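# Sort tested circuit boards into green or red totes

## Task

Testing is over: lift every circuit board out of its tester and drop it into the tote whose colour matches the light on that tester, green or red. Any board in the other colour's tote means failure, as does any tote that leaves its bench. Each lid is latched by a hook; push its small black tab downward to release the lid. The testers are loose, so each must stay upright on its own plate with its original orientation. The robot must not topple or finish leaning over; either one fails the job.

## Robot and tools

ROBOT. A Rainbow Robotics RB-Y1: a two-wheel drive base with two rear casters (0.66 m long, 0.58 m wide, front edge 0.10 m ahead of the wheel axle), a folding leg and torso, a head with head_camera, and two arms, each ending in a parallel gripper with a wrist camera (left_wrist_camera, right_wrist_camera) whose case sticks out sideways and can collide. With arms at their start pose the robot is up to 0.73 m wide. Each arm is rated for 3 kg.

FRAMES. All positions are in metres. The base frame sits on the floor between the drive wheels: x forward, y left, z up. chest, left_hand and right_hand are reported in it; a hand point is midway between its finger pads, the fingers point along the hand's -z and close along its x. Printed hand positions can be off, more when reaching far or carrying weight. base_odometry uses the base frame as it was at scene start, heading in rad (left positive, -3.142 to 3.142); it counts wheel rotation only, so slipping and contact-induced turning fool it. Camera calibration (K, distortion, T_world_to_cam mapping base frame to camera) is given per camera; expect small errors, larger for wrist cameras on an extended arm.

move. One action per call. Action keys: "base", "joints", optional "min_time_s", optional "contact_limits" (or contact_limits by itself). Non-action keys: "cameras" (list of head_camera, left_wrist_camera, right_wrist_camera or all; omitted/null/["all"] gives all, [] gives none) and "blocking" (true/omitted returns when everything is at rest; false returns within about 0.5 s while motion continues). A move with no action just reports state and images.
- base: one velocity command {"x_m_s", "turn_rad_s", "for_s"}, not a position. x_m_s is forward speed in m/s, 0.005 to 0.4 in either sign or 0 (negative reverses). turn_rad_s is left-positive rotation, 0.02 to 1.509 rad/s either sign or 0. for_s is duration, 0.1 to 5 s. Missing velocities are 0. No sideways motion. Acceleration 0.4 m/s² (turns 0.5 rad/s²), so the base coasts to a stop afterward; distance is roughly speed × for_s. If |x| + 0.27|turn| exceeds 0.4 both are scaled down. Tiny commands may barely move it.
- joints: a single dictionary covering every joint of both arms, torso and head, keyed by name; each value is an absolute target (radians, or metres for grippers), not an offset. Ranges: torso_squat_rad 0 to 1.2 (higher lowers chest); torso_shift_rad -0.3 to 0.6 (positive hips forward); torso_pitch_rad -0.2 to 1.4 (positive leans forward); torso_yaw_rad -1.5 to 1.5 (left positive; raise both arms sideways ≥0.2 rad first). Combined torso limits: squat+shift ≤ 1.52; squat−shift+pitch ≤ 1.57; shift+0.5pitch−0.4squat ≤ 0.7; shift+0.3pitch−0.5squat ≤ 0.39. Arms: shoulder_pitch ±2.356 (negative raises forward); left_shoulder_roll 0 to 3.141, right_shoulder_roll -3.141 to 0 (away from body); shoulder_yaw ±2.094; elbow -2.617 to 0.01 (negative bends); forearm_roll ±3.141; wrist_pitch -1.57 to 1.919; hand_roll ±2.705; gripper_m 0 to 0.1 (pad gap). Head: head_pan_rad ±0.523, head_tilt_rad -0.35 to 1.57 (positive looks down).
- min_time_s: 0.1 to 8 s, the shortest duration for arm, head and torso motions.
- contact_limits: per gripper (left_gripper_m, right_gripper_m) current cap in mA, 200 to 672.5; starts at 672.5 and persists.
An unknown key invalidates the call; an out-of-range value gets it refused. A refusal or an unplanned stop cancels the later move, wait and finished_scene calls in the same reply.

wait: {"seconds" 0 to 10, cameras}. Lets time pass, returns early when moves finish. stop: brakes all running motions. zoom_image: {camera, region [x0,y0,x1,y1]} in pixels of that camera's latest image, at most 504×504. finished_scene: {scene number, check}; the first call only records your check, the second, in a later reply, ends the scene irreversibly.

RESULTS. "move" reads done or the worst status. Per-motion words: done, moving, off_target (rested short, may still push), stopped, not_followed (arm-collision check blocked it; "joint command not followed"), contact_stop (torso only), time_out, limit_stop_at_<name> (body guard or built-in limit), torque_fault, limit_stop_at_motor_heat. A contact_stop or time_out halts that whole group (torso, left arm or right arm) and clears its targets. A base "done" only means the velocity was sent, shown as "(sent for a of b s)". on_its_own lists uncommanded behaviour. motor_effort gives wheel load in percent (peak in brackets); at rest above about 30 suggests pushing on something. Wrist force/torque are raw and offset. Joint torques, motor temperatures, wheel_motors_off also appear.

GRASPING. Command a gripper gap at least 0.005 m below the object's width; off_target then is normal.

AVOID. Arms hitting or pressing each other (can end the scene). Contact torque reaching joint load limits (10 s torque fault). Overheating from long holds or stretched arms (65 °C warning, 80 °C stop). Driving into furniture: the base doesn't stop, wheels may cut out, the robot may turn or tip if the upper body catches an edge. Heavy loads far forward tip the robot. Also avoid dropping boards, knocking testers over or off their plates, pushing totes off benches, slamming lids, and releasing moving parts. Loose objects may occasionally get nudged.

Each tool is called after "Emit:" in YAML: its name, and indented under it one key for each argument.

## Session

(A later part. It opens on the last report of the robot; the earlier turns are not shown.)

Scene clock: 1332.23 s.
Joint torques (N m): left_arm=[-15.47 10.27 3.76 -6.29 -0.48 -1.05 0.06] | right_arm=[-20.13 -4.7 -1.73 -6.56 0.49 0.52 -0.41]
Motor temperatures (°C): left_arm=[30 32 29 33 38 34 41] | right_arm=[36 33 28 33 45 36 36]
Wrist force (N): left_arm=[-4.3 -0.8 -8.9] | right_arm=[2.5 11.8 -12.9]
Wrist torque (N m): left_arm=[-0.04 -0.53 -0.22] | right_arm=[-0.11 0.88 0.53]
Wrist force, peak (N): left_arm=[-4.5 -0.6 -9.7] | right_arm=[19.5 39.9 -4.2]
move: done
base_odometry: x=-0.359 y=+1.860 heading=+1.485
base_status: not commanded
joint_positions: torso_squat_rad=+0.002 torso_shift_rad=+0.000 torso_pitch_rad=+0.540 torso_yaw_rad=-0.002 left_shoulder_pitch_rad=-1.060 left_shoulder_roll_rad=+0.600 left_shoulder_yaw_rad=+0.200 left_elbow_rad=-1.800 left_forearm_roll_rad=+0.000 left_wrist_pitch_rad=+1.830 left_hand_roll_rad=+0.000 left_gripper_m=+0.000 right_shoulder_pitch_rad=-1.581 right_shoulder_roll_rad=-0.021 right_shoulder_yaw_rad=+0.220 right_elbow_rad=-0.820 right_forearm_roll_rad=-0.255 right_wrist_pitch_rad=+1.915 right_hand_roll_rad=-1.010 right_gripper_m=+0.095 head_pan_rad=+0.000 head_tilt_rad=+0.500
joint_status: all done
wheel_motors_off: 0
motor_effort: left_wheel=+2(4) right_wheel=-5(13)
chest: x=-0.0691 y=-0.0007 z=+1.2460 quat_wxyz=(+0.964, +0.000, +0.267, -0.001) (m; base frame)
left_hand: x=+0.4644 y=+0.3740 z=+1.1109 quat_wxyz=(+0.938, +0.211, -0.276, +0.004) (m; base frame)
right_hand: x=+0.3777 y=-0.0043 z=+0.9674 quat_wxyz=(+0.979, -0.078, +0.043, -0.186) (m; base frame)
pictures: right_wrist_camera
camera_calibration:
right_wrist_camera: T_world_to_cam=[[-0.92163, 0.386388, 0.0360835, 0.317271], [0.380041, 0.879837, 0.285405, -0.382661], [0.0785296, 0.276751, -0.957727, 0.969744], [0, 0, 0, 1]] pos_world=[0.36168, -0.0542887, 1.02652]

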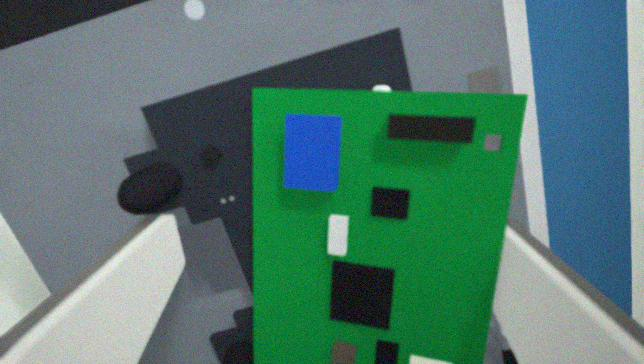

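Emit:
move:
  joints: {"torso_pitch_rad":0.42}
  cameras: ["right_wrist_camera","head_camera"]

Emit:
zoom_image:
  camera: "head_camera"
  region: [280, 250, 560, 480]

Scene clock: 1365.43 s.
Joint torques (N m): left_arm=[-16.5 10.17 3.64 -5.97 -0.44 -1.27 -0.02] | right_arm=[-21.76 -5.4 -1.79 -6.9 0.46 0.32 -0.38]
Motor temperatures (°C): left_arm=[30 32 29 33 38 34 41] | right_arm=[36 33 28 33 45 36 36]
Wrist force (N): left_arm=[-5.2 -0.9 -8.3] | right_arm=[1.8 11.2 -13.2]
Wrist torque (N m): left_arm=[-0.03 -0.61 -0.22] | right_arm=[-0.05 0.87 0.53]
Wrist force, peak (N): left_arm=[-4.9 -1.2 -9.1] | right_arm=[2.5 11.8 -13.5]
move: done
base_odometry: x=-0.359 y=+1.860 heading=+1.485
base_status: not commanded
joint_positions: torso_squat_rad=+0.002 torso_shift_rad=+0.000 torso_pitch_rad=+0.420 torso_yaw_rad=-0.002 left_shoulder_pitch_rad=-1.060 left_shoulder_roll_rad=+0.600 left_shoulder_yaw_rad=+0.200 left_elbow_rad=-1.800 left_forearm_roll_rad=+0.000 left_wrist_pitch_rad=+1.830 left_hand_roll_rad=+0.000 left_gripper_m=+0.000 right_shoulder_pitch_rad=-1.580 right_shoulder_roll_rad=-0.022 right_shoulder_yaw_rad=+0.220 right_elbow_rad=-0.820 right_forearm_roll_rad=-0.255 right_wrist_pitch_rad=+1.915 right_hand_roll_rad=-1.010 right_gripper_m=+0.095 head_pan_rad=+0.000 head_tilt_rad=+0.500
joint_status: all done
wheel_motors_off: 0
motor_effort: left_wheel=+0(2) right_wheel=-3(6)
chest: x=-0.1020 y=-0.0007 z=+1.2631 quat_wxyz=(+0.978, +0.000, +0.208, -0.001) (m; base frame)
left_hand: x=+0.4439 y=+0.3739 z=+1.1929 quat_wxyz=(+0.920, +0.210, -0.331, +0.016) (m; base frame)
right_hand: x=+0.3749 y=-0.0045 z=+1.0399 quat_wxyz=(+0.979, -0.067, -0.015, -0.190) (m; base frame)
pictures: head_camera, right_wrist_camera
camera_calibration:
head_camera: T_world_to_cam=[[0.0282036, -0.998773, 0.0407178, -0.0610615], [-0.770263, -0.0476768, -0.635942, 0.972288], [0.637103, -0.0134275, -0.770662, 1.04652], [0, 0, 0, 1]] pos_world=[0.0838982, -0.000578711, 1.42732]
right_wrist_camera: T_world_to_cam=[[-0.91918, 0.386741, -0.0744308, 0.426213], [0.343546, 0.879762, 0.328627, -0.433376], [0.192575, 0.276497, -0.941522, 0.979875], [0, 0, 0, 1]] pos_world=[0.351952, -0.0544988, 1.09672]

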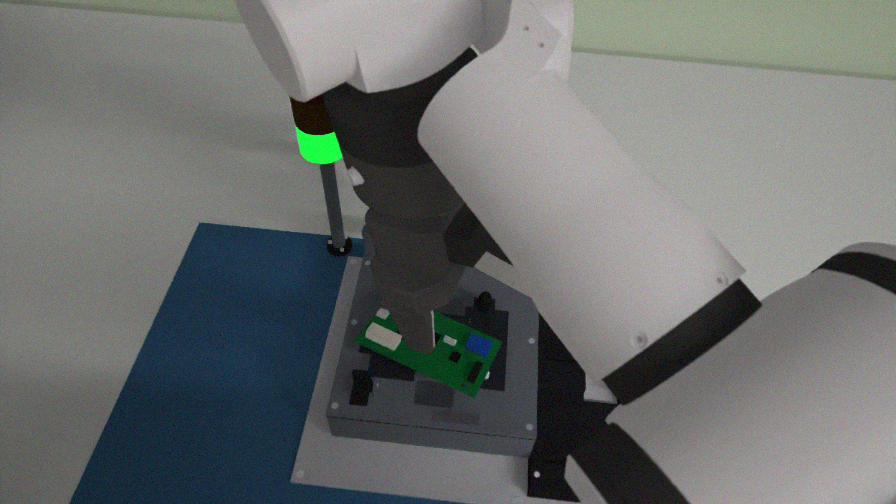

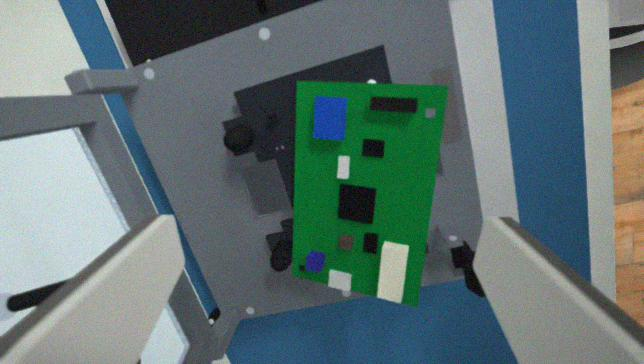

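Scaled by 1.800 from the camera's 896x504 image, which has a finer 1280x720 frame.

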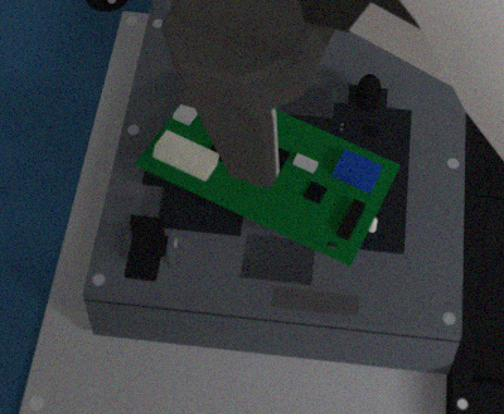

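Emit:
move:
  joints: {"right_forearm_roll_rad":-0.35,"right_shoulder_yaw_rad":0.12}
  cameras: ["right_wrist_camera"]

Scene clock: 1390.80 s.
Joint torques (N m): left_arm=[-16.62 9.99 3.62 -5.94 -0.38 -1.31 0.03] | right_arm=[-22.09 -5.02 -2.38 -7.17 0.11 0.21 -0.28]
Motor temperatures (°C): left_arm=[30 32 29 33 38 34 41] | right_arm=[36 33 28 33 45 36 36]
Wrist force (N): left_arm=[-5.2 -0.8 -8.4] | right_arm=[2.4 10.6 -13.1]
Wrist torque (N m): left_arm=[-0.06 -0.60 -0.21] | right_arm=[-0.05 0.86 0.51]
Wrist force, peak (N): left_arm=[-5.3 -1.0 -8.7] | right_arm=[1.9 11.4 -13.5]
move: done
base_odometry: x=-0.359 y=+1.860 heading=+1.485
base_status: not commanded
joint_positions: torso_squat_rad=+0.002 torso_shift_rad=+0.000 torso_pitch_rad=+0.420 torso_yaw_rad=-0.002 left_shoulder_pitch_rad=-1.060 left_shoulder_roll_rad=+0.600 left_shoulder_yaw_rad=+0.200 left_elbow_rad=-1.800 left_forearm_roll_rad=+0.000 left_wrist_pitch_rad=+1.830 left_hand_roll_rad=+0.000 left_gripper_m=+0.000 right_shoulder_pitch_rad=-1.580 right_shoulder_roll_rad=-0.022 right_shoulder_yaw_rad=+0.120 right_elbow_rad=-0.820 right_forearm_roll_rad=-0.350 right_wrist_pitch_rad=+1.915 right_hand_roll_rad=-1.010 right_gripper_m=+0.095 head_pan_rad=+0.000 head_tilt_rad=+0.500
joint_status: all done
wheel_motors_off: 0
motor_effort: left_wheel=+0(1) right_wheel=-4(6)
chest: x=-0.1020 y=-0.0008 z=+1.2631 quat_wxyz=(+0.978, +0.000, +0.208, -0.001) (m; base frame)
left_hand: x=+0.4439 y=+0.3739 z=+1.1929 quat_wxyz=(+0.920, +0.210, -0.331, +0.016) (m; base frame)
right_hand: x=+0.3649 y=+0.0154 z=+1.0447 quat_wxyz=(+0.979, +0.002, +0.041, -0.199) (m; base frame)
pictures: right_wrist_camera
camera_calibration:
right_wrist_camera: T_world_to_cam=[[-0.910934, 0.407452, 0.0646629, 0.261025], [0.393874, 0.812317, 0.430122, -0.572358], [0.122727, 0.417282, -0.900452, 0.961178], [0, 0, 0, 1]] pos_world=[0.345251, -0.0425012, 1.0948]

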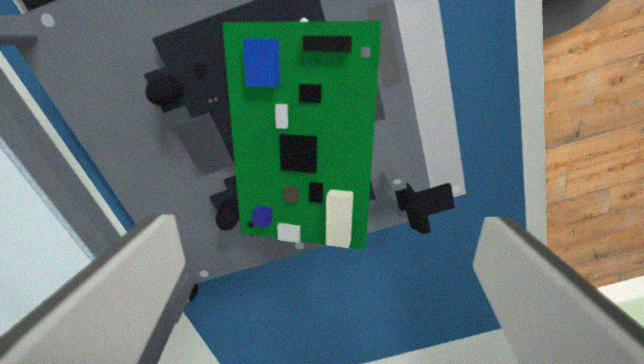

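Emit:
move:
  joints: {"right_forearm_roll_rad":-0.27,"right_elbow_rad":-0.9}
  cameras: []

Emit:
move:
  joints: {"torso_pitch_rad":0.49}
  cameras: ["right_wrist_camera"]

Scene clock: 1405.07 s.
Joint torques (N m): left_arm=[-16.51 10.07 3.32 -6.04 -0.42 -1.23 0.1] | right_arm=[-21.78 -4.68 -2.58 -7.44 0.08 -0.59 -0.19]
Motor temperatures (°C): left_arm=[30 32 29 33 38 34 41] | right_arm=[36 33 28 33 45 36 36]
Wrist force (N): left_arm=[-5.0 -0.6 -8.5] | right_arm=[-0.8 8.6 -12.6]
Wrist torque (N m): left_arm=[-0.06 -0.58 -0.21] | right_arm=[-0.04 0.80 0.42]
Wrist force, peak (N): left_arm=[-5.2 -0.9 -8.7] | right_arm=[2.3 10.7 -13.7]
move: done
base_odometry: x=-0.359 y=+1.860 heading=+1.485
base_status: not commanded
joint_positions: torso_squat_rad=+0.002 torso_shift_rad=+0.000 torso_pitch_rad=+0.420 torso_yaw_rad=-0.002 left_shoulder_pitch_rad=-1.060 left_shoulder_roll_rad=+0.600 left_shoulder_yaw_rad=+0.200 left_elbow_rad=-1.800 left_forearm_roll_rad=+0.000 left_wrist_pitch_rad=+1.830 left_hand_roll_rad=+0.000 left_gripper_m=+0.000 right_shoulder_pitch_rad=-1.580 right_shoulder_roll_rad=-0.022 right_shoulder_yaw_rad=+0.120 right_elbow_rad=-0.900 right_forearm_roll_rad=-0.270 right_wrist_pitch_rad=+1.915 right_hand_roll_rad=-1.010 right_gripper_m=+0.095 head_pan_rad=+0.000 head_tilt_rad=+0.500
joint_status: all done
wheel_motors_off: 0
motor_effort: left_wheel=+0(2) right_wheel=-5(7)
chest: x=-0.1020 y=-0.0008 z=+1.2631 quat_wxyz=(+0.978, +0.000, +0.208, -0.001) (m; base frame)
left_hand: x=+0.4439 y=+0.3739 z=+1.1928 quat_wxyz=(+0.920, +0.210, -0.331, +0.016) (m; base frame)
right_hand: x=+0.3837 y=+0.0121 z=+1.0633 quat_wxyz=(+0.980, +0.000, -0.015, -0.201) (m; base frame)
pictures: none
No camera images: "cameras" was empty.

Scene clock: 1406.23 s.
Joint torques (N m): left_arm=[-16.32 10.63 3.95 -6.57 -0.55 -1.12 0.06] | right_arm=[-14.73 -2.33 -1.1 -3.46 -0.06 -1.04 0.3]
Motor temperatures (°C): left_arm=[30 32 29 33 38 34 41] | right_arm=[36 33 28 33 45 36 36]
Wrist force (N): left_arm=[-4.7 -0.7 -8.4] | right_arm=[-6.9 6.0 2.7]
Wrist torque (N m): left_arm=[-0.06 -0.57 -0.22] | right_arm=[0.37 -0.49 0.40]
Wrist force, peak (N): left_arm=[-5.1 -1.9 -9.6] | right_arm=[-16.5 -8.6 81.9]
move: done
base_odometry: x=-0.359 y=+1.860 heading=+1.485
base_status: not commanded
joint_positions: torso_squat_rad=+0.002 torso_shift_rad=-0.001 torso_pitch_rad=+0.489 torso_yaw_rad=-0.002 left_shoulder_pitch_rad=-1.060 left_shoulder_roll_rad=+0.600 left_shoulder_yaw_rad=+0.200 left_elbow_rad=-1.800 left_forearm_roll_rad=+0.000 left_wrist_pitch_rad=+1.830 left_hand_roll_rad=+0.000 left_gripper_m=+0.000 right_shoulder_pitch_rad=-1.582 right_shoulder_roll_rad=-0.022 right_shoulder_yaw_rad=+0.120 right_elbow_rad=-0.901 right_forearm_roll_rad=-0.270 right_wrist_pitch_rad=+1.915 right_hand_roll_rad=-1.010 right_gripper_m=+0.095 head_pan_rad=+0.000 head_tilt_rad=+0.500
joint_status: all done
wheel_motors_off: 0
motor_effort: left_wheel=-1(12) right_wheel=-2(9)
chest: x=-0.0831 y=-0.0008 z=+1.2537 quat_wxyz=(+0.970, +0.000, +0.242, -0.001) (m; base frame)
left_hand: x=+0.4567 y=+0.3738 z=+1.1459 quat_wxyz=(+0.930, +0.211, -0.299, +0.009) (m; base frame)
right_hand: x=+0.3883 y=+0.0123 z=+1.0219 quat_wxyz=(+0.980, -0.006, +0.018, -0.201) (m; base frame)
pictures: right_wrist_camera
camera_calibration:
right_wrist_camera: T_world_to_cam=[[-0.911279, 0.411511, 0.015116, 0.335756], [0.378074, 0.82156, 0.426731, -0.559785], [0.163186, 0.394586, -0.904252, 0.927584], [0, 0, 0, 1]] pos_world=[0.36624, -0.0442826, 1.07257]

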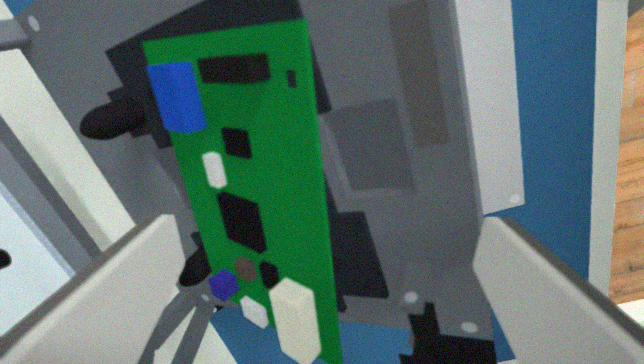

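Emit:
zoom_image:
  camera: "right_wrist_camera"
  region: [0, 0, 500, 363]

Emit:
move:
  joints: {"torso_pitch_rad":0.42}

Scaled by 1.008 from the camera's 644x364 image, which has a finer 1265x715 frame.

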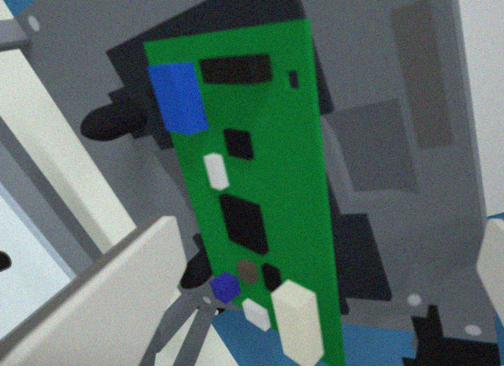

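Scene clock: 1412.80 s.
Joint torques (N m): left_arm=[-16.91 10.44 3.83 -6.21 -0.51 -1.14 0.08] | right_arm=[-21.55 -3.58 -1.2 -7.08 0.33 -0.41 0.34]
Motor temperatures (°C): left_arm=[30 32 29 33 38 34 41] | right_arm=[36 33 28 33 45 36 36]
Wrist force (N): left_arm=[-5.2 -0.9 -8.6] | right_arm=[2.2 10.5 -13.2]
Wrist torque (N m): left_arm=[-0.03 -0.60 -0.22] | right_arm=[-0.03 0.86 0.51]
Wrist force, peak (N): left_arm=[-4.9 -0.9 -8.9] | right_arm=[-1.5 9.7 -14.6]
move: done
base_odometry: x=-0.359 y=+1.860 heading=+1.485
base_status: not commanded
joint_positions: torso_squat_rad=+0.002 torso_shift_rad=+0.000 torso_pitch_rad=+0.420 torso_yaw_rad=-0.002 left_shoulder_pitch_rad=-1.060 left_shoulder_roll_rad=+0.600 left_shoulder_yaw_rad=+0.200 left_elbow_rad=-1.800 left_forearm_roll_rad=+0.000 left_wrist_pitch_rad=+1.830 left_hand_roll_rad=+0.000 left_gripper_m=+0.000 right_shoulder_pitch_rad=-1.580 right_shoulder_roll_rad=-0.022 right_shoulder_yaw_rad=+0.120 right_elbow_rad=-0.900 right_forearm_roll_rad=-0.270 right_wrist_pitch_rad=+1.915 right_hand_roll_rad=-1.010 right_gripper_m=+0.095 head_pan_rad=+0.000 head_tilt_rad=+0.500
joint_status: all done
wheel_motors_off: 0
motor_effort: left_wheel=+0(3) right_wheel=-3(3)
chest: x=-0.1020 y=-0.0008 z=+1.2631 quat_wxyz=(+0.978, +0.000, +0.208, -0.001) (m; base frame)
left_hand: x=+0.4440 y=+0.3738 z=+1.1927 quat_wxyz=(+0.920, +0.210, -0.331, +0.016) (m; base frame)
right_hand: x=+0.3839 y=+0.0120 z=+1.0634 quat_wxyz=(+0.979, +0.001, -0.015, -0.201) (m; base frame)
pictures: head_camera, left_wrist_camera, right_wrist_camera
camera_calibration:
head_camera: T_world_to_cam=[[0.0281062, -0.998778, 0.0406469, -0.0610498], [-0.770343, -0.0475551, -0.635854, 0.972211], [0.63701, -0.0134406, -0.770738, 1.04655], [0, 0, 0, 1]] pos_world=[0.0839866, -0.000675428, 1.42728]
left_wrist_camera: T_world_to_cam=[[0.784629, -0.0905025, 0.613325, -1.04741], [-0.131317, -0.991102, 0.0217464, 0.437106], [0.605899, -0.0976026, -0.789531, 0.7782], [0, 0, 0, 1]] pos_world=[0.40772, 0.414377, 1.24731]
right_wrist_camera: T_world_to_cam=[[-0.909977, 0.41211, -0.0459173, 0.395658], [0.349318, 0.821534, 0.45062, -0.589872], [0.223428, 0.394014, -0.891534, 0.929271], [0, 0, 0, 1]] pos_world=[0.358467, -0.0445999, 1.11245]

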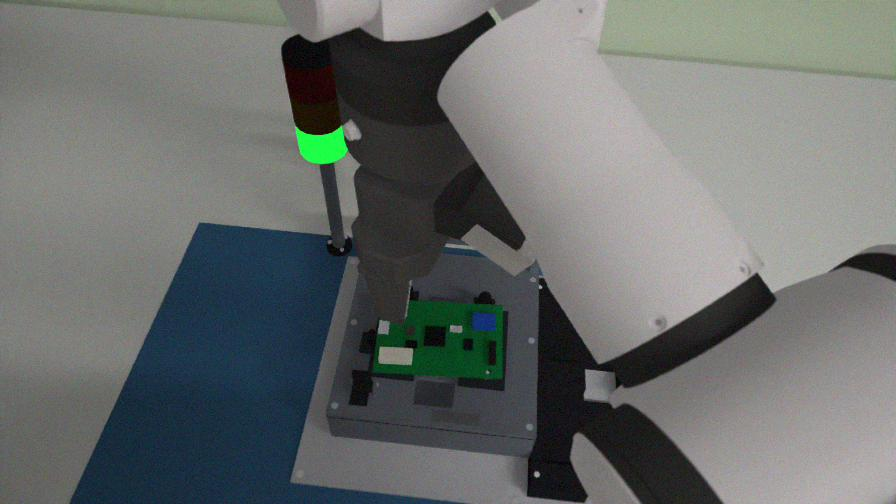

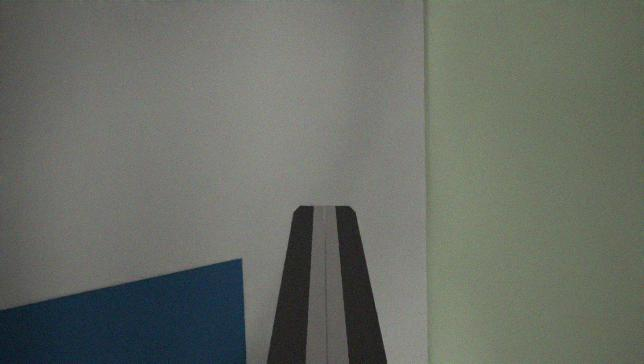

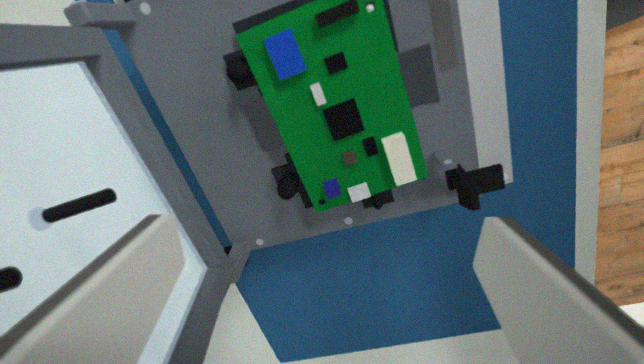

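Emit:
zoom_image:
  camera: "head_camera"
  region: [330, 260, 560, 430]

Emit:
zoom_image:
  camera: "right_wrist_camera"
  region: [180, 0, 500, 260]

Scaled by 2.191 from the camera's 896x504 image, which has a finer 1280x720 frame.

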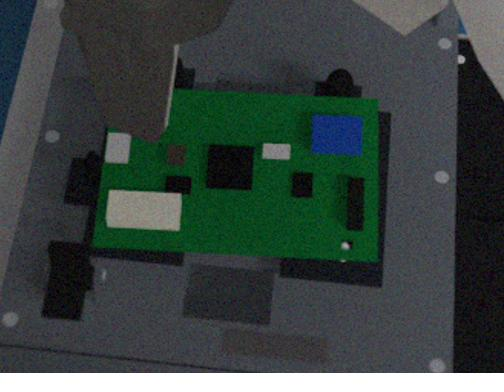

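Scaled by 1.575 from the camera's 644x364 image, which has a finer 1265x715 frame.

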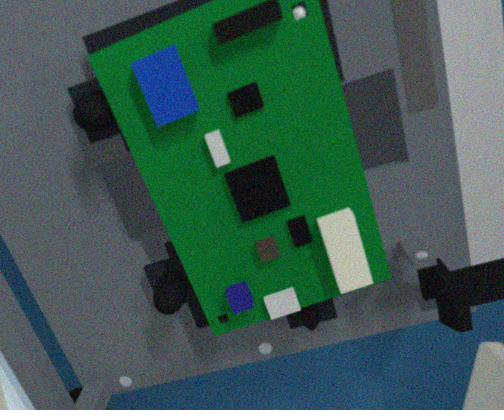

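Emit:
move:
  joints: {"right_forearm_roll_rad":-0.22,"right_hand_roll_rad":-0.64,"right_gripper_m":0.09}
  cameras: ["right_wrist_camera"]

Scene clock: 1426.20 s.
Joint torques (N m): left_arm=[-16.55 10.56 3.71 -6.13 -0.43 -1.22 0.12] | right_arm=[-21.65 -3.63 -1.32 -7.1 0.37 -0.44 -0.34]
Motor temperatures (°C): left_arm=[30 32 29 33 38 34 41] | right_arm=[36 33 28 33 45 36 36]
Wrist force (N): left_arm=[-4.9 -1.0 -8.3] | right_arm=[2.0 10.8 -13.0]
Wrist torque (N m): left_arm=[-0.04 -0.57 -0.21] | right_arm=[-0.05 0.87 0.51]
Wrist force, peak (N): left_arm=[-5.5 -1.0 -8.5] | right_arm=[1.5 11.0 -13.3]
move: done
base_odometry: x=-0.359 y=+1.860 heading=+1.485
base_status: not commanded
joint_positions: torso_squat_rad=+0.002 torso_shift_rad=+0.000 torso_pitch_rad=+0.420 torso_yaw_rad=-0.002 left_shoulder_pitch_rad=-1.060 left_shoulder_roll_rad=+0.600 left_shoulder_yaw_rad=+0.200 left_elbow_rad=-1.800 left_forearm_roll_rad=+0.000 left_wrist_pitch_rad=+1.830 left_hand_roll_rad=+0.000 left_gripper_m=+0.000 right_shoulder_pitch_rad=-1.580 right_shoulder_roll_rad=-0.022 right_shoulder_yaw_rad=+0.120 right_elbow_rad=-0.900 right_forearm_roll_rad=-0.220 right_wrist_pitch_rad=+1.915 right_hand_roll_rad=-0.640 right_gripper_m=+0.090 head_pan_rad=+0.000 head_tilt_rad=+0.500
joint_status: all done
wheel_motors_off: 0
motor_effort: left_wheel=-1(2) right_wheel=-1(3)
chest: x=-0.1020 y=-0.0008 z=+1.2631 quat_wxyz=(+0.978, +0.000, +0.208, -0.001) (m; base frame)
left_hand: x=+0.4440 y=+0.3738 z=+1.1927 quat_wxyz=(+0.920, +0.210, -0.331, +0.016) (m; base frame)
right_hand: x=+0.3900 y=+0.0030 z=+1.0639 quat_wxyz=(+0.999, -0.021, -0.029, -0.026) (m; base frame)
pictures: right_wrist_camera
camera_calibration:
right_wrist_camera: T_world_to_cam=[[-0.994645, 0.0701111, -0.075928, 0.47089], [0.0332747, 0.912823, 0.406997, -0.415463], [0.0978438, 0.402291, -0.910268, 1.00074], [0, 0, 0, 1]] pos_world=[0.384276, -0.0563604, 1.11579]

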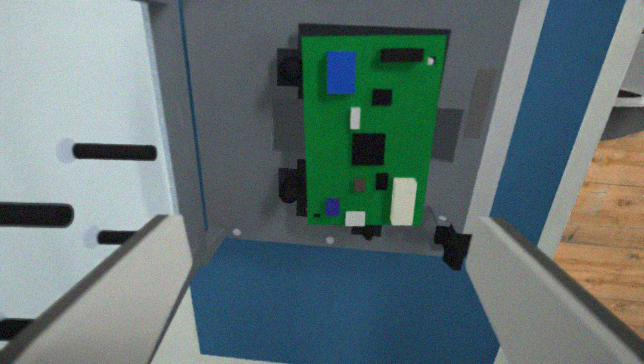

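Emit:
move:
  joints: {"right_shoulder_pitch_rad":-1.46,"right_elbow_rad":-0.98,"right_shoulder_yaw_rad":0.07,"right_hand_roll_rad":-0.66}
  base: {"x_m_s":-0.03,"for_s":0.47}
  cameras: ["right_wrist_camera"]

Scene clock: 1436.43 s.
Joint torques (N m): left_arm=[-16.73 10.63 3.57 -6.16 -0.41 -1.16 0] | right_arm=[-22.59 -2.89 -2.59 -7.93 0.06 -0.26 -0.25]
Motor temperatures (°C): left_arm=[30 32 29 33 38 34 41] | right_arm=[36 33 28 33 45 36 36]
Wrist force (N): left_arm=[-5.1 -1.0 -8.5] | right_arm=[1.9 10.5 -13.0]
Wrist torque (N m): left_arm=[-0.02 -0.58 -0.21] | right_arm=[-0.03 0.80 0.53]
Wrist force, peak (N): left_arm=[-4.7 -1.1 -9.0] | right_arm=[1.8 11.2 -13.2]
move: done
base_odometry: x=-0.360 y=+1.846 heading=+1.485
base_status: done (sent for 0.47 of 0.47 s)
joint_positions: torso_squat_rad=+0.002 torso_shift_rad=+0.000 torso_pitch_rad=+0.420 torso_yaw_rad=-0.002 left_shoulder_pitch_rad=-1.060 left_shoulder_roll_rad=+0.600 left_shoulder_yaw_rad=+0.200 left_elbow_rad=-1.800 left_forearm_roll_rad=+0.000 left_wrist_pitch_rad=+1.830 left_hand_roll_rad=+0.000 left_gripper_m=+0.000 right_shoulder_pitch_rad=-1.460 right_shoulder_roll_rad=-0.022 right_shoulder_yaw_rad=+0.070 right_elbow_rad=-0.980 right_forearm_roll_rad=-0.220 right_wrist_pitch_rad=+1.915 right_hand_roll_rad=-0.660 right_gripper_m=+0.090 head_pan_rad=+0.000 head_tilt_rad=+0.500
joint_status: all done
wheel_motors_off: 0
motor_effort: left_wheel=-2(20) right_wheel=+0(27)
chest: x=-0.1019 y=-0.0008 z=+1.2631 quat_wxyz=(+0.978, +0.000, +0.208, -0.001) (m; base frame)
left_hand: x=+0.4440 y=+0.3738 z=+1.1927 quat_wxyz=(+0.920, +0.210, -0.331, +0.016) (m; base frame)
right_hand: x=+0.3764 y=-0.0090 z=+1.0309 quat_wxyz=(+0.998, +0.007, +0.002, -0.059) (m; base frame)
pictures: right_wrist_camera
camera_calibration:
right_wrist_camera: T_world_to_cam=[[-0.990405, 0.137692, -0.0117863, 0.388605], [0.117179, 0.881942, 0.456561, -0.473631], [0.0732595, 0.450799, -0.889614, 0.965299], [0, 0, 0, 1]] pos_world=[0.369658, -0.0709483, 1.07957]

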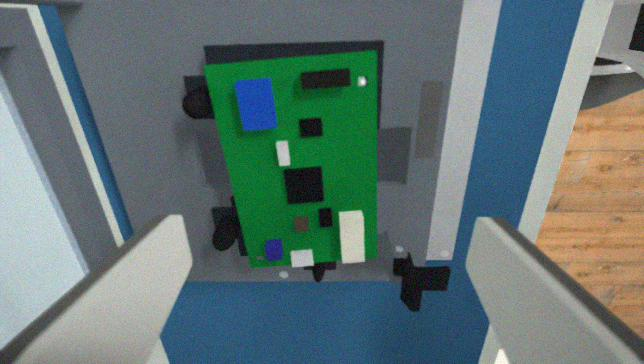

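Emit:
move:
  joints: {"right_hand_roll_rad":-0.6,"torso_pitch_rad":0.49}
  base: {"x_m_s":0.03,"for_s":0.33}
  cameras: ["right_wrist_camera"]

Scene clock: 1449.17 s.
Joint torques (N m): left_arm=[-16.13 10.78 3.8 -6.33 -0.47 -1.03 -0.01] | right_arm=[-21.77 -1.71 -2.4 -7.66 -0.04 -0.06 -0.24]
Motor temperatures (°C): left_arm=[30 32 29 33 38 34 41] | right_arm=[37 33 28 33 45 36 36]
Wrist force (N): left_arm=[-4.3 -0.9 -8.6] | right_arm=[2.3 10.5 -12.9]
Wrist torque (N m): left_arm=[-0.04 -0.52 -0.21] | right_arm=[-0.03 0.83 0.51]
Wrist force, peak (N): left_arm=[-4.5 -1.2 -9.3] | right_arm=[3.1 10.6 -13.7]
move: done
base_odometry: x=-0.360 y=+1.856 heading=+1.485
base_status: done (sent for 0.33 of 0.33 s)
joint_positions: torso_squat_rad=+0.002 torso_shift_rad=+0.000 torso_pitch_rad=+0.490 torso_yaw_rad=-0.002 left_shoulder_pitch_rad=-1.060 left_shoulder_roll_rad=+0.600 left_shoulder_yaw_rad=+0.200 left_elbow_rad=-1.800 left_forearm_roll_rad=+0.000 left_wrist_pitch_rad=+1.830 left_hand_roll_rad=+0.000 left_gripper_m=+0.000 right_shoulder_pitch_rad=-1.460 right_shoulder_roll_rad=-0.022 right_shoulder_yaw_rad=+0.070 right_elbow_rad=-0.980 right_forearm_roll_rad=-0.220 right_wrist_pitch_rad=+1.915 right_hand_roll_rad=-0.600 right_gripper_m=+0.090 head_pan_rad=+0.000 head_tilt_rad=+0.500
joint_status: all done
wheel_motors_off: 0
motor_effort: left_wheel=+2(24) right_wheel=+1(19)
chest: x=-0.0825 y=-0.0008 z=+1.2535 quat_wxyz=(+0.970, +0.000, +0.242, -0.001) (m; base frame)
left_hand: x=+0.4572 y=+0.3739 z=+1.1452 quat_wxyz=(+0.931, +0.211, -0.299, +0.009) (m; base frame)
right_hand: x=+0.3784 y=-0.0089 z=+0.9886 quat_wxyz=(+0.999, +0.006, +0.037, -0.029) (m; base frame)
pictures: right_wrist_camera
camera_calibration:
right_wrist_camera: T_world_to_cam=[[-0.995325, 0.0779796, 0.0569883, 0.323498], [0.0953527, 0.887273, 0.451282, -0.441072], [-0.0153734, 0.454606, -0.89056, 0.96196], [0, 0, 0, 1]] pos_world=[0.378832, -0.0711872, 1.0373]

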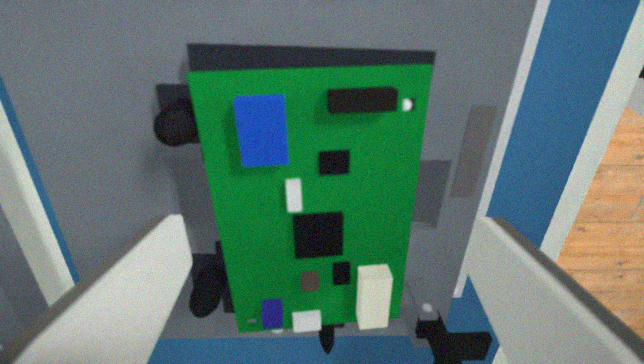

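Emit:
move:
  joints: {"right_elbow_rad":-1.03,"torso_pitch_rad":0.535}
  min_time_s: 2
  cameras: ["right_wrist_camera"]

Scene clock: 1460.73 s.
Joint torques (N m): left_arm=[-15.54 10.71 3.78 -6.56 -0.43 -1.04 0.09] | right_arm=[-21.13 -1 -1.96 -7.95 -0.08 -0.07 -0.18]
Motor temperatures (°C): left_arm=[30 32 29 33 38 34 41] | right_arm=[37 33 28 33 45 36 36]
Wrist force (N): left_arm=[-4.6 -0.9 -8.7] | right_arm=[2.5 10.2 -13.1]
Wrist torque (N m): left_arm=[-0.04 -0.57 -0.22] | right_arm=[0.01 0.86 0.53]
Wrist force, peak (N): left_arm=[-4.5 -1.0 -8.9] | right_arm=[2.6 10.8 -13.2]
move: done
base_odometry: x=-0.360 y=+1.856 heading=+1.485
base_status: not commanded
joint_positions: torso_squat_rad=+0.002 torso_shift_rad=+0.000 torso_pitch_rad=+0.535 torso_yaw_rad=-0.002 left_shoulder_pitch_rad=-1.060 left_shoulder_roll_rad=+0.600 left_shoulder_yaw_rad=+0.200 left_elbow_rad=-1.800 left_forearm_roll_rad=+0.000 left_wrist_pitch_rad=+1.830 left_hand_roll_rad=+0.000 left_gripper_m=+0.000 right_shoulder_pitch_rad=-1.460 right_shoulder_roll_rad=-0.022 right_shoulder_yaw_rad=+0.070 right_elbow_rad=-1.030 right_forearm_roll_rad=-0.220 right_wrist_pitch_rad=+1.915 right_hand_roll_rad=-0.600 right_gripper_m=+0.090 head_pan_rad=+0.000 head_tilt_rad=+0.500
joint_status: all done
wheel_motors_off: 0
motor_effort: left_wheel=+2(3) right_wheel=+1(2)
chest: x=-0.0704 y=-0.0008 z=+1.2467 quat_wxyz=(+0.964, +0.000, +0.264, -0.001) (m; base frame)
left_hand: x=+0.4638 y=+0.3739 z=+1.1143 quat_wxyz=(+0.937, +0.211, -0.278, +0.004) (m; base frame)
right_hand: x=+0.3856 y=-0.0031 z=+0.9732 quat_wxyz=(+0.999, +0.017, +0.038, -0.025) (m; base frame)
pictures: right_wrist_camera
camera_calibration:
right_wrist_camera: T_world_to_cam=[[-0.995825, 0.0691448, 0.0595932, 0.328659], [0.0891313, 0.877428, 0.471356, -0.45712], [-0.0196969, 0.4747, -0.879927, 0.937127], [0, 0, 0, 1]] pos_world=[0.386489, -0.0664893, 1.02048]

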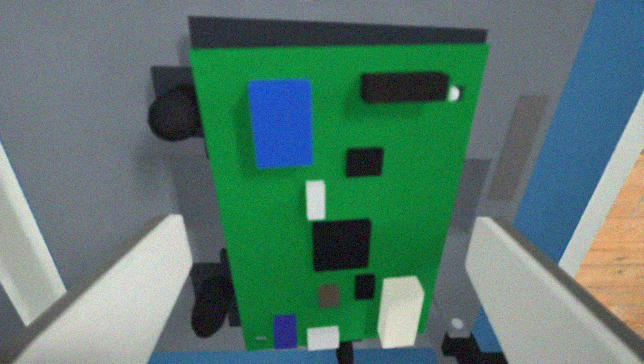

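Emit:
move:
  joints: {"right_shoulder_roll_rad":-0.037,"right_wrist_pitch_rad":1.87,"torso_pitch_rad":0.565}
  min_time_s: 2
  base: {"x_m_s":-0.03,"for_s":0.33}
  cameras: ["right_wrist_camera"]

Scene clock: 1473.63 s.
Joint torques (N m): left_arm=[-15.33 10.54 3.86 -6.65 -0.48 -1.04 0.02] | right_arm=[-20.96 -4.25 -2.03 -7.79 0.02 -0.52 -0.21]
Motor temperatures (°C): left_arm=[30 32 29 33 38 34 41] | right_arm=[37 33 28 33 45 36 36]
Wrist force (N): left_arm=[-4.4 -1.3 -9.0] | right_arm=[0.7 10.8 -10.8]
Wrist torque (N m): left_arm=[0.01 -0.57 -0.20] | right_arm=[-0.04 0.82 0.52]
Wrist force, peak (N): left_arm=[-4.4 -1.2 -9.2] | right_arm=[2.5 10.6 -13.3]
move: done
base_odometry: x=-0.360 y=+1.846 heading=+1.485
base_status: done (sent for 0.33 of 0.33 s)
joint_positions: torso_squat_rad=+0.002 torso_shift_rad=+0.000 torso_pitch_rad=+0.565 torso_yaw_rad=-0.002 left_shoulder_pitch_rad=-1.060 left_shoulder_roll_rad=+0.600 left_shoulder_yaw_rad=+0.200 left_elbow_rad=-1.800 left_forearm_roll_rad=+0.000 left_wrist_pitch_rad=+1.830 left_hand_roll_rad=+0.000 left_gripper_m=+0.000 right_shoulder_pitch_rad=-1.460 right_shoulder_roll_rad=-0.036 right_shoulder_yaw_rad=+0.070 right_elbow_rad=-1.030 right_forearm_roll_rad=-0.220 right_wrist_pitch_rad=+1.870 right_hand_roll_rad=-0.600 right_gripper_m=+0.090 head_pan_rad=+0.000 head_tilt_rad=+0.500
joint_status: all done
wheel_motors_off: 0
motor_effort: left_wheel=-4(19) right_wheel=+0(18)
chest: x=-0.0625 y=-0.0008 z=+1.2419 quat_wxyz=(+0.960, +0.000, +0.279, -0.001) (m; base frame)
left_hand: x=+0.4675 y=+0.3739 z=+1.0935 quat_wxyz=(+0.941, +0.211, -0.264, +0.001) (m; base frame)
right_hand: x=+0.3979 y=-0.0050 z=+0.9545 quat_wxyz=(+0.999, +0.025, +0.031, -0.031) (m; base frame)
pictures: right_wrist_camera
camera_calibration:
right_wrist_camera: T_world_to_cam=[[-0.995495, 0.082017, 0.0475619, 0.353603], [0.0947979, 0.869038, 0.485578, -0.463628], [-0.00150748, 0.487899, -0.872899, 0.90789], [0, 0, 0, 1]] pos_world=[0.39733, -0.0690496, 1.00081]

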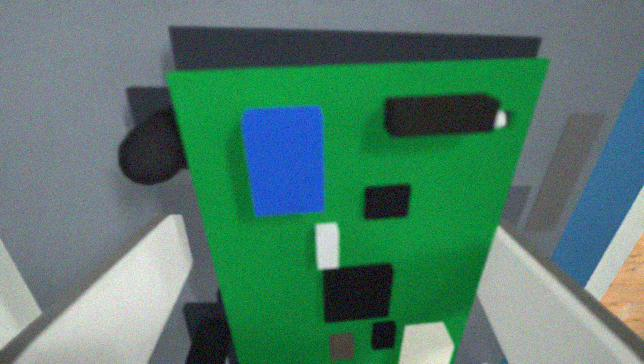

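Emit:
move:
  base: {"x_m_s":-0.02,"for_s":0.3}
  cameras: []

Emit:
move:
  joints: {"torso_pitch_rad":0.588}
  min_time_s: 2
  cameras: ["right_wrist_camera","head_camera"]

Scene clock: 1482.60 s.
Joint torques (N m): left_arm=[-15.57 10.45 3.97 -6.66 -0.47 -1 0.08] | right_arm=[-21.03 -3.24 -1.89 -7.59 -0.07 -0.32 -0.16]
Motor temperatures (°C): left_arm=[30 32 29 33 38 34 41] | right_arm=[37 33 28 33 45 36 36]
Wrist force (N): left_arm=[-4.2 -0.9 -8.9] | right_arm=[2.5 10.5 -12.7]
Wrist torque (N m): left_arm=[-0.04 -0.55 -0.23] | right_arm=[-0.04 0.88 0.53]
Wrist force, peak (N): left_arm=[-4.2 -1.0 -9.3] | right_arm=[2.6 10.4 -13.1]
move: done
base_odometry: x=-0.361 y=+1.841 heading=+1.485
base_status: done (sent for 0.3 of 0.3 s)
joint_positions: torso_squat_rad=+0.002 torso_shift_rad=+0.000 torso_pitch_rad=+0.565 torso_yaw_rad=-0.002 left_shoulder_pitch_rad=-1.060 left_shoulder_roll_rad=+0.600 left_shoulder_yaw_rad=+0.200 left_elbow_rad=-1.800 left_forearm_roll_rad=+0.000 left_wrist_pitch_rad=+1.830 left_hand_roll_rad=+0.000 left_gripper_m=+0.000 right_shoulder_pitch_rad=-1.460 right_shoulder_roll_rad=-0.037 right_shoulder_yaw_rad=+0.070 right_elbow_rad=-1.030 right_forearm_roll_rad=-0.220 right_wrist_pitch_rad=+1.870 right_hand_roll_rad=-0.600 right_gripper_m=+0.090 head_pan_rad=+0.000 head_tilt_rad=+0.500
joint_status: not commanded
wheel_motors_off: 0
motor_effort: left_wheel=-3(19) right_wheel=+1(14)
chest: x=-0.0624 y=-0.0008 z=+1.2419 quat_wxyz=(+0.960, +0.000, +0.279, -0.001) (m; base frame)
left_hand: x=+0.4676 y=+0.3739 z=+1.0934 quat_wxyz=(+0.941, +0.211, -0.264, +0.001) (m; base frame)
right_hand: x=+0.3980 y=-0.0051 z=+0.9544 quat_wxyz=(+0.999, +0.025, +0.031, -0.031) (m; base frame)
pictures: none
No camera images: "cameras" was empty.

Scene clock: 1484.90 s.
Joint torques (N m): left_arm=[-15.39 10.6 4.05 -6.67 -0.55 -1.04 0.1] | right_arm=[-20.47 -2.77 -1.82 -7.6 -0.16 -0.22 -0.1]
Motor temperatures (°C): left_arm=[30 32 29 33 38 34 41] | right_arm=[37 33 28 33 45 36 36]
Wrist force (N): left_arm=[-4.0 -0.9 -9.2] | right_arm=[2.7 10.1 -12.7]
Wrist torque (N m): left_arm=[-0.04 -0.51 -0.21] | right_arm=[-0.01 0.87 0.53]
Wrist force, peak (N): left_arm=[-4.3 -1.0 -9.1] | right_arm=[2.8 10.6 -12.9]
move: done
base_odometry: x=-0.361 y=+1.841 heading=+1.485
base_status: not commanded
joint_positions: torso_squat_rad=+0.002 torso_shift_rad=+0.000 torso_pitch_rad=+0.588 torso_yaw_rad=-0.002 left_shoulder_pitch_rad=-1.060 left_shoulder_roll_rad=+0.600 left_shoulder_yaw_rad=+0.200 left_elbow_rad=-1.800 left_forearm_roll_rad=+0.000 left_wrist_pitch_rad=+1.830 left_hand_roll_rad=+0.000 left_gripper_m=+0.000 right_shoulder_pitch_rad=-1.460 right_shoulder_roll_rad=-0.037 right_shoulder_yaw_rad=+0.070 right_elbow_rad=-1.030 right_forearm_roll_rad=-0.220 right_wrist_pitch_rad=+1.870 right_hand_roll_rad=-0.600 right_gripper_m=+0.090 head_pan_rad=+0.000 head_tilt_rad=+0.500
joint_status: all done
wheel_motors_off: 0
motor_effort: left_wheel=-4(4) right_wheel=+0(4)
chest: x=-0.0565 y=-0.0008 z=+1.2380 quat_wxyz=(+0.957, +0.000, +0.290, -0.001) (m; base frame)
left_hand: x=+0.4700 y=+0.3739 z=+1.0774 quat_wxyz=(+0.944, +0.211, -0.253, -0.001) (m; base frame)
right_hand: x=+0.3973 y=-0.0051 z=+0.9401 quat_wxyz=(+0.998, +0.025, +0.042, -0.032) (m; base frame)
pictures: head_camera, right_wrist_camera
camera_calibration:
head_camera: T_world_to_cam=[[0.0346608, -0.998772, 0.0353863, -0.0543855], [-0.865785, -0.0476946, -0.498138, 0.81542], [0.499214, -0.0133711, -0.866375, 1.1089], [0, 0, 0, 1]] pos_world=[0.154287, -0.000600399, 1.36884]
right_wrist_camera: T_world_to_cam=[[-0.994134, 0.0822025, 0.0702816, 0.331748], [0.106021, 0.86908, 0.483177, -0.458672], [-0.021362, 0.487794, -0.872697, 0.903077], [0, 0, 0, 1]] pos_world=[0.397722, -0.0691639, 0.986417]

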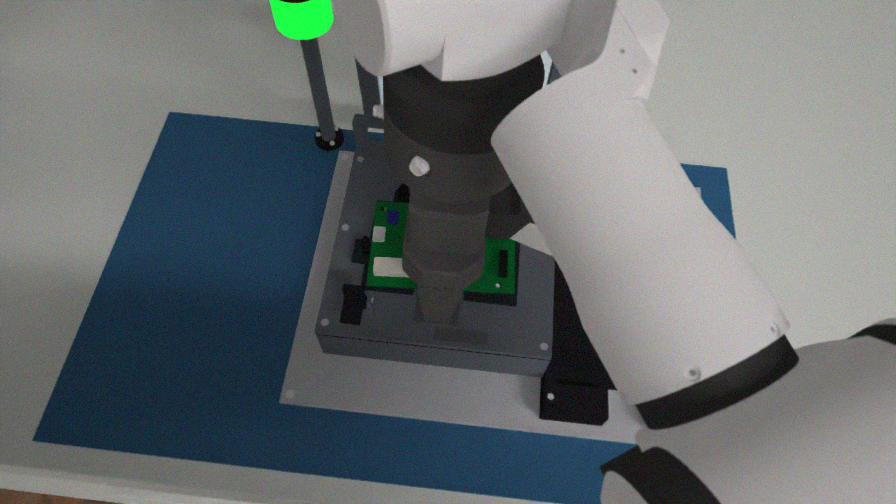

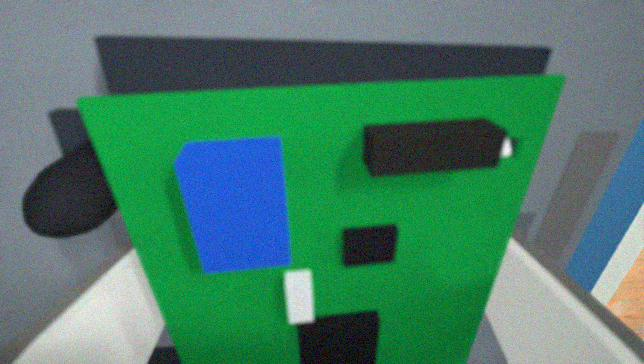

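Emit:
move:
  joints: {"torso_pitch_rad":0.6}
  cameras: []

Emit:
move:
  joints: {"right_gripper_m":0.04}
  cameras: ["right_wrist_camera"]

Scene clock: 1489.87 s.
Joint torques (N m): left_arm=[-14.99 10.61 4.02 -6.72 -0.45 -0.99 0.07] | right_arm=[-20.28 -2.81 -2.17 -7.48 0.03 -0.17 -0.29]
Motor temperatures (°C): left_arm=[30 32 29 33 38 34 41] | right_arm=[37 33 28 33 45 36 36]
Wrist force (N): left_arm=[-4.0 -1.3 -9.0] | right_arm=[2.9 10.4 -12.9]
Wrist torque (N m): left_arm=[0.00 -0.51 -0.22] | right_arm=[-0.05 0.89 0.55]
Wrist force, peak (N): left_arm=[-4.1 -1.0 -9.6] | right_arm=[2.9 10.7 -13.0]
move: done
base_odometry: x=-0.361 y=+1.841 heading=+1.485
base_status: not commanded
joint_positions: torso_squat_rad=+0.002 torso_shift_rad=+0.000 torso_pitch_rad=+0.600 torso_yaw_rad=-0.002 left_shoulder_pitch_rad=-1.060 left_shoulder_roll_rad=+0.600 left_shoulder_yaw_rad=+0.200 left_elbow_rad=-1.800 left_forearm_roll_rad=+0.000 left_wrist_pitch_rad=+1.830 left_hand_roll_rad=+0.000 left_gripper_m=+0.000 right_shoulder_pitch_rad=-1.460 right_shoulder_roll_rad=-0.037 right_shoulder_yaw_rad=+0.070 right_elbow_rad=-1.030 right_forearm_roll_rad=-0.220 right_wrist_pitch_rad=+1.870 right_hand_roll_rad=-0.600 right_gripper_m=+0.090 head_pan_rad=+0.000 head_tilt_rad=+0.500
joint_status: all done
wheel_motors_off: 0
motor_effort: left_wheel=-2(5) right_wheel=+2(3)
chest: x=-0.0534 y=-0.0008 z=+1.2359 quat_wxyz=(+0.955, +0.000, +0.295, -0.001) (m; base frame)
left_hand: x=+0.4711 y=+0.3739 z=+1.0690 quat_wxyz=(+0.946, +0.211, -0.247, -0.003) (m; base frame)
right_hand: x=+0.3967 y=-0.0051 z=+0.9325 quat_wxyz=(+0.998, +0.025, +0.048, -0.032) (m; base frame)
pictures: none
No camera images: "cameras" was empty.

Scene clock: 1490.93 s.
Joint torques (N m): left_arm=[-15.13 10.56 3.79 -6.63 -0.52 -0.9 0.09] | right_arm=[-20.24 -3.01 -2.02 -7.5 -0.07 -0.25 -0.25]
Motor temperatures (°C): left_arm=[30 32 29 33 38 34 41] | right_arm=[37 33 28 33 45 36 36]
Wrist force (N): left_arm=[-3.8 -1.0 -9.4] | right_arm=[1.9 10.5 -12.0]
Wrist torque (N m): left_arm=[-0.03 -0.49 -0.20] | right_arm=[-0.07 0.95 0.49]
Wrist force, peak (N): left_arm=[-4.4 -1.0 -9.3] | right_arm=[2.9 10.4 -13.1]
move: off_target
base_odometry: x=-0.361 y=+1.841 heading=+1.485
base_status: not commanded
joint_positions: torso_squat_rad=+0.002 torso_shift_rad=+0.000 torso_pitch_rad=+0.600 torso_yaw_rad=-0.002 left_shoulder_pitch_rad=-1.060 left_shoulder_roll_rad=+0.600 left_shoulder_yaw_rad=+0.200 left_elbow_rad=-1.800 left_forearm_roll_rad=+0.000 left_wrist_pitch_rad=+1.830 left_hand_roll_rad=+0.000 left_gripper_m=+0.000 right_shoulder_pitch_rad=-1.460 right_shoulder_roll_rad=-0.037 right_shoulder_yaw_rad=+0.070 right_elbow_rad=-1.030 right_forearm_roll_rad=-0.220 right_wrist_pitch_rad=+1.870 right_hand_roll_rad=-0.600 right_gripper_m=+0.069 head_pan_rad=+0.000 head_tilt_rad=+0.500
joint_status: right_gripper_m off_target (ended at +0.069, target +0.040)
wheel_motors_off: 0
motor_effort: left_wheel=-3(5) right_wheel=+2(3)
chest: x=-0.0534 y=-0.0008 z=+1.2359 quat_wxyz=(+0.955, +0.000, +0.295, -0.001) (m; base frame)
left_hand: x=+0.4711 y=+0.3739 z=+1.0690 quat_wxyz=(+0.946, +0.211, -0.247, -0.003) (m; base frame)
right_hand: x=+0.3967 y=-0.0051 z=+0.9325 quat_wxyz=(+0.998, +0.025, +0.048, -0.032) (m; base frame)
pictures: right_wrist_camera
camera_calibration:
right_wrist_camera: T_world_to_cam=[[-0.993212, 0.0821992, 0.0823049, 0.320175], [0.111856, 0.869079, 0.48186, -0.456048], [-0.0319209, 0.487796, -0.872374, 0.900345], [0, 0, 0, 1]] pos_world=[0.397753, -0.0691603, 0.978837]

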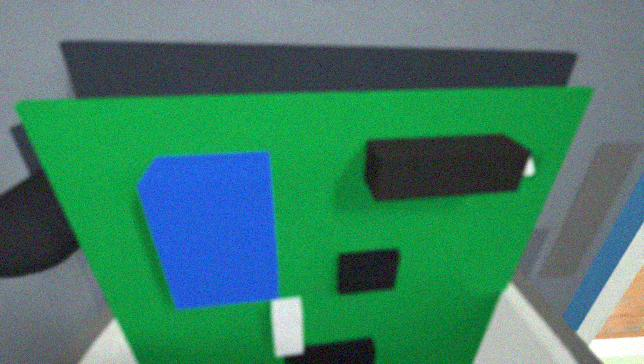

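Gripped. Lift slowly.

Emit:
move:
  joints: {"torso_pitch_rad":0.56}
  min_time_s: 2.5
  cameras: ["right_wrist_camera"]

Scene clock: 1496.93 s.
Joint torques (N m): left_arm=[-15.47 10.67 3.84 -6.5 -0.51 -1.04 0.07] | right_arm=[-20.89 -3.2 -1.86 -7.64 -0.02 -0.21 -0.24]
Motor temperatures (°C): left_arm=[30 32 29 33 38 34 41] | right_arm=[37 33 28 33 45 36 36]
Wrist force (N): left_arm=[-4.2 -1.1 -8.8] | right_arm=[2.5 10.1 -13.3]
Wrist torque (N m): left_arm=[-0.01 -0.54 -0.20] | right_arm=[0.00 0.87 0.54]
Wrist force, peak (N): left_arm=[-4.2 -1.0 -9.3] | right_arm=[2.7 10.5 -13.5]
move: done
base_odometry: x=-0.361 y=+1.841 heading=+1.485
base_status: not commanded
joint_positions: torso_squat_rad=+0.002 torso_shift_rad=+0.000 torso_pitch_rad=+0.560 torso_yaw_rad=-0.002 left_shoulder_pitch_rad=-1.060 left_shoulder_roll_rad=+0.600 left_shoulder_yaw_rad=+0.200 left_elbow_rad=-1.800 left_forearm_roll_rad=+0.000 left_wrist_pitch_rad=+1.830 left_hand_roll_rad=+0.000 left_gripper_m=+0.000 right_shoulder_pitch_rad=-1.460 right_shoulder_roll_rad=-0.037 right_shoulder_yaw_rad=+0.070 right_elbow_rad=-1.030 right_forearm_roll_rad=-0.220 right_wrist_pitch_rad=+1.870 right_hand_roll_rad=-0.600 right_gripper_m=+0.069 head_pan_rad=+0.000 head_tilt_rad=+0.500
joint_status: all done
wheel_motors_off: 0
motor_effort: left_wheel=-3(5) right_wheel=+3(3)
chest: x=-0.0637 y=-0.0008 z=+1.2427 quat_wxyz=(+0.961, +0.000, +0.276, -0.001) (m; base frame)
left_hand: x=+0.4670 y=+0.3739 z=+1.0968 quat_wxyz=(+0.941, +0.211, -0.266, +0.002) (m; base frame)
right_hand: x=+0.3982 y=-0.0052 z=+0.9575 quat_wxyz=(+0.999, +0.025, +0.029, -0.031) (m; base frame)
pictures: right_wrist_camera
camera_calibration:
right_wrist_camera: T_world_to_cam=[[-0.995701, 0.0822481, 0.0426027, 0.358543], [0.0925802, 0.869082, 0.485927, -0.464429], [0.00294129, 0.487782, -0.872961, 0.908866], [0, 0, 0, 1]] pos_world=[0.397325, -0.0691915, 1.00381]

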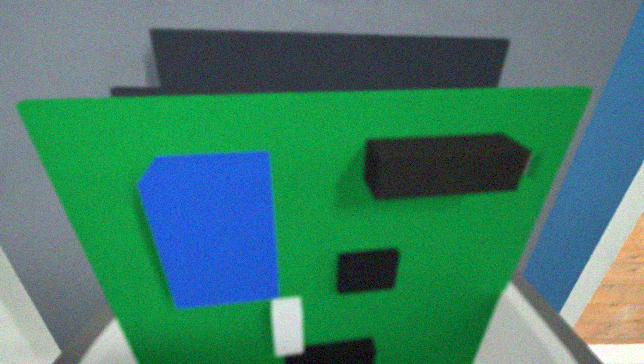

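Lifted. This is the recipe.

Emit:
move:
  joints: {"torso_pitch_rad":0.3}
  min_time_s: 2
  cameras: ["head_camera","right_wrist_camera"]

Emit:
zoom_image:
  camera: "head_camera"
  region: [230, 300, 600, 504]

Scene clock: 1504.60 s.
Joint torques (N m): left_arm=[-17.63 10.21 3.37 -5.55 -0.4 -1.4 0.01] | right_arm=[-22.63 -5.75 -2.59 -7.32 0.14 -0.48 -0.18]
Motor temperatures (°C): left_arm=[30 32 29 33 38 34 41] | right_arm=[37 33 28 33 45 36 36]
Wrist force (N): left_arm=[-5.5 -0.8 -7.9] | right_arm=[1.1 10.2 -13.2]
Wrist torque (N m): left_arm=[-0.04 -0.61 -0.21] | right_arm=[-0.02 0.82 0.51]
Wrist force, peak (N): left_arm=[-4.2 -1.0 -9.3] | right_arm=[2.9 10.6 -13.4]
move: done
base_odometry: x=-0.361 y=+1.841 heading=+1.485
base_status: not commanded
joint_positions: torso_squat_rad=+0.002 torso_shift_rad=+0.000 torso_pitch_rad=+0.300 torso_yaw_rad=-0.002 left_shoulder_pitch_rad=-1.060 left_shoulder_roll_rad=+0.600 left_shoulder_yaw_rad=+0.200 left_elbow_rad=-1.800 left_forearm_roll_rad=+0.000 left_wrist_pitch_rad=+1.830 left_hand_roll_rad=+0.000 left_gripper_m=+0.000 right_shoulder_pitch_rad=-1.460 right_shoulder_roll_rad=-0.037 right_shoulder_yaw_rad=+0.070 right_elbow_rad=-1.030 right_forearm_roll_rad=-0.220 right_wrist_pitch_rad=+1.870 right_hand_roll_rad=-0.600 right_gripper_m=+0.069 head_pan_rad=+0.000 head_tilt_rad=+0.500
joint_status: all done
wheel_motors_off: 0
motor_effort: left_wheel=-2(5) right_wheel=+2(3)
chest: x=-0.1367 y=-0.0008 z=+1.2761 quat_wxyz=(+0.989, +0.000, +0.149, -0.001) (m; base frame)
left_hand: x=+0.4138 y=+0.3738 z=+1.2716 quat_wxyz=(+0.898, +0.209, -0.386, +0.029) (m; base frame)
right_hand: x=+0.3831 y=-0.0054 z=+1.1193 quat_wxyz=(+0.994, +0.029, -0.101, -0.028) (m; base frame)
pictures: head_camera, right_wrist_camera
camera_calibration:
head_camera: T_world_to_cam=[[0.022985, -0.998778, 0.0437411, -0.0652401], [-0.688747, -0.0475331, -0.723442, 1.0767], [0.724637, -0.0134983, -0.688999, 0.986386], [0, 0, 0, 1]] pos_world=[0.0283057, -0.000666787, 1.46141]
right_wrist_camera: T_world_to_cam=[[-0.973124, 0.082594, -0.214959, 0.61629], [-0.0352243, 0.869092, 0.493394, -0.500887], [0.227571, 0.487705, -0.842826, 0.930492], [0, 0, 0, 1]] pos_world=[0.37033, -0.0693901, 1.16385]

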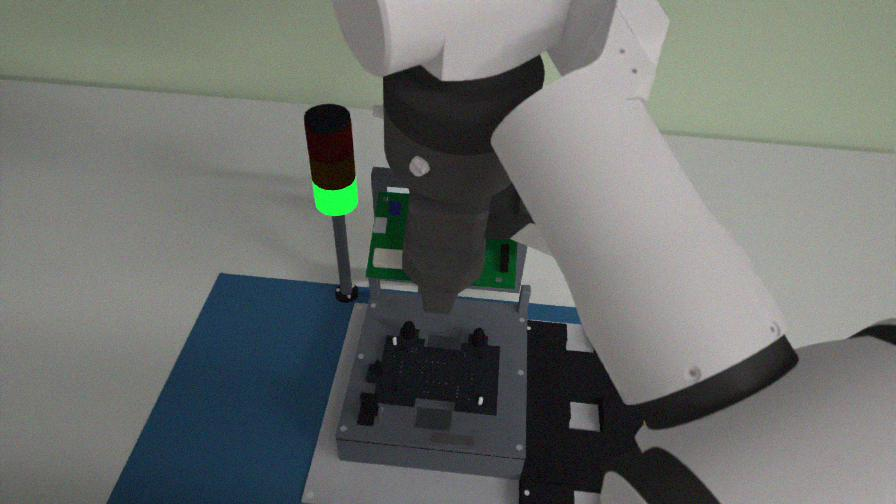

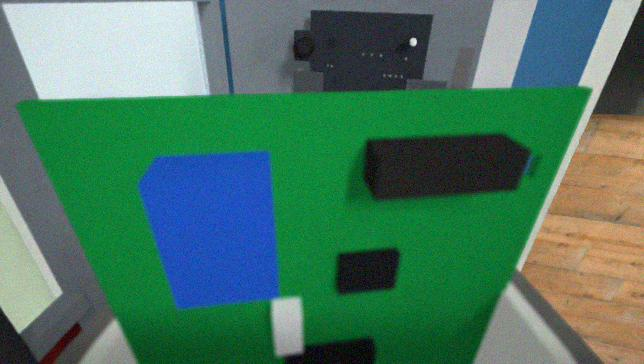

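Scaled by 1.362 from the camera's 896x504 image, which has a finer 1280x720 frame.

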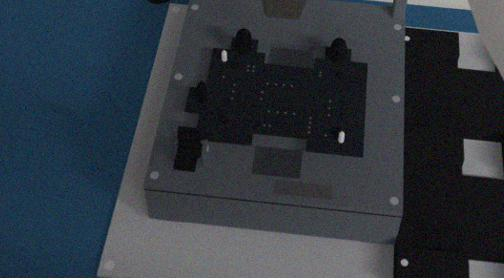

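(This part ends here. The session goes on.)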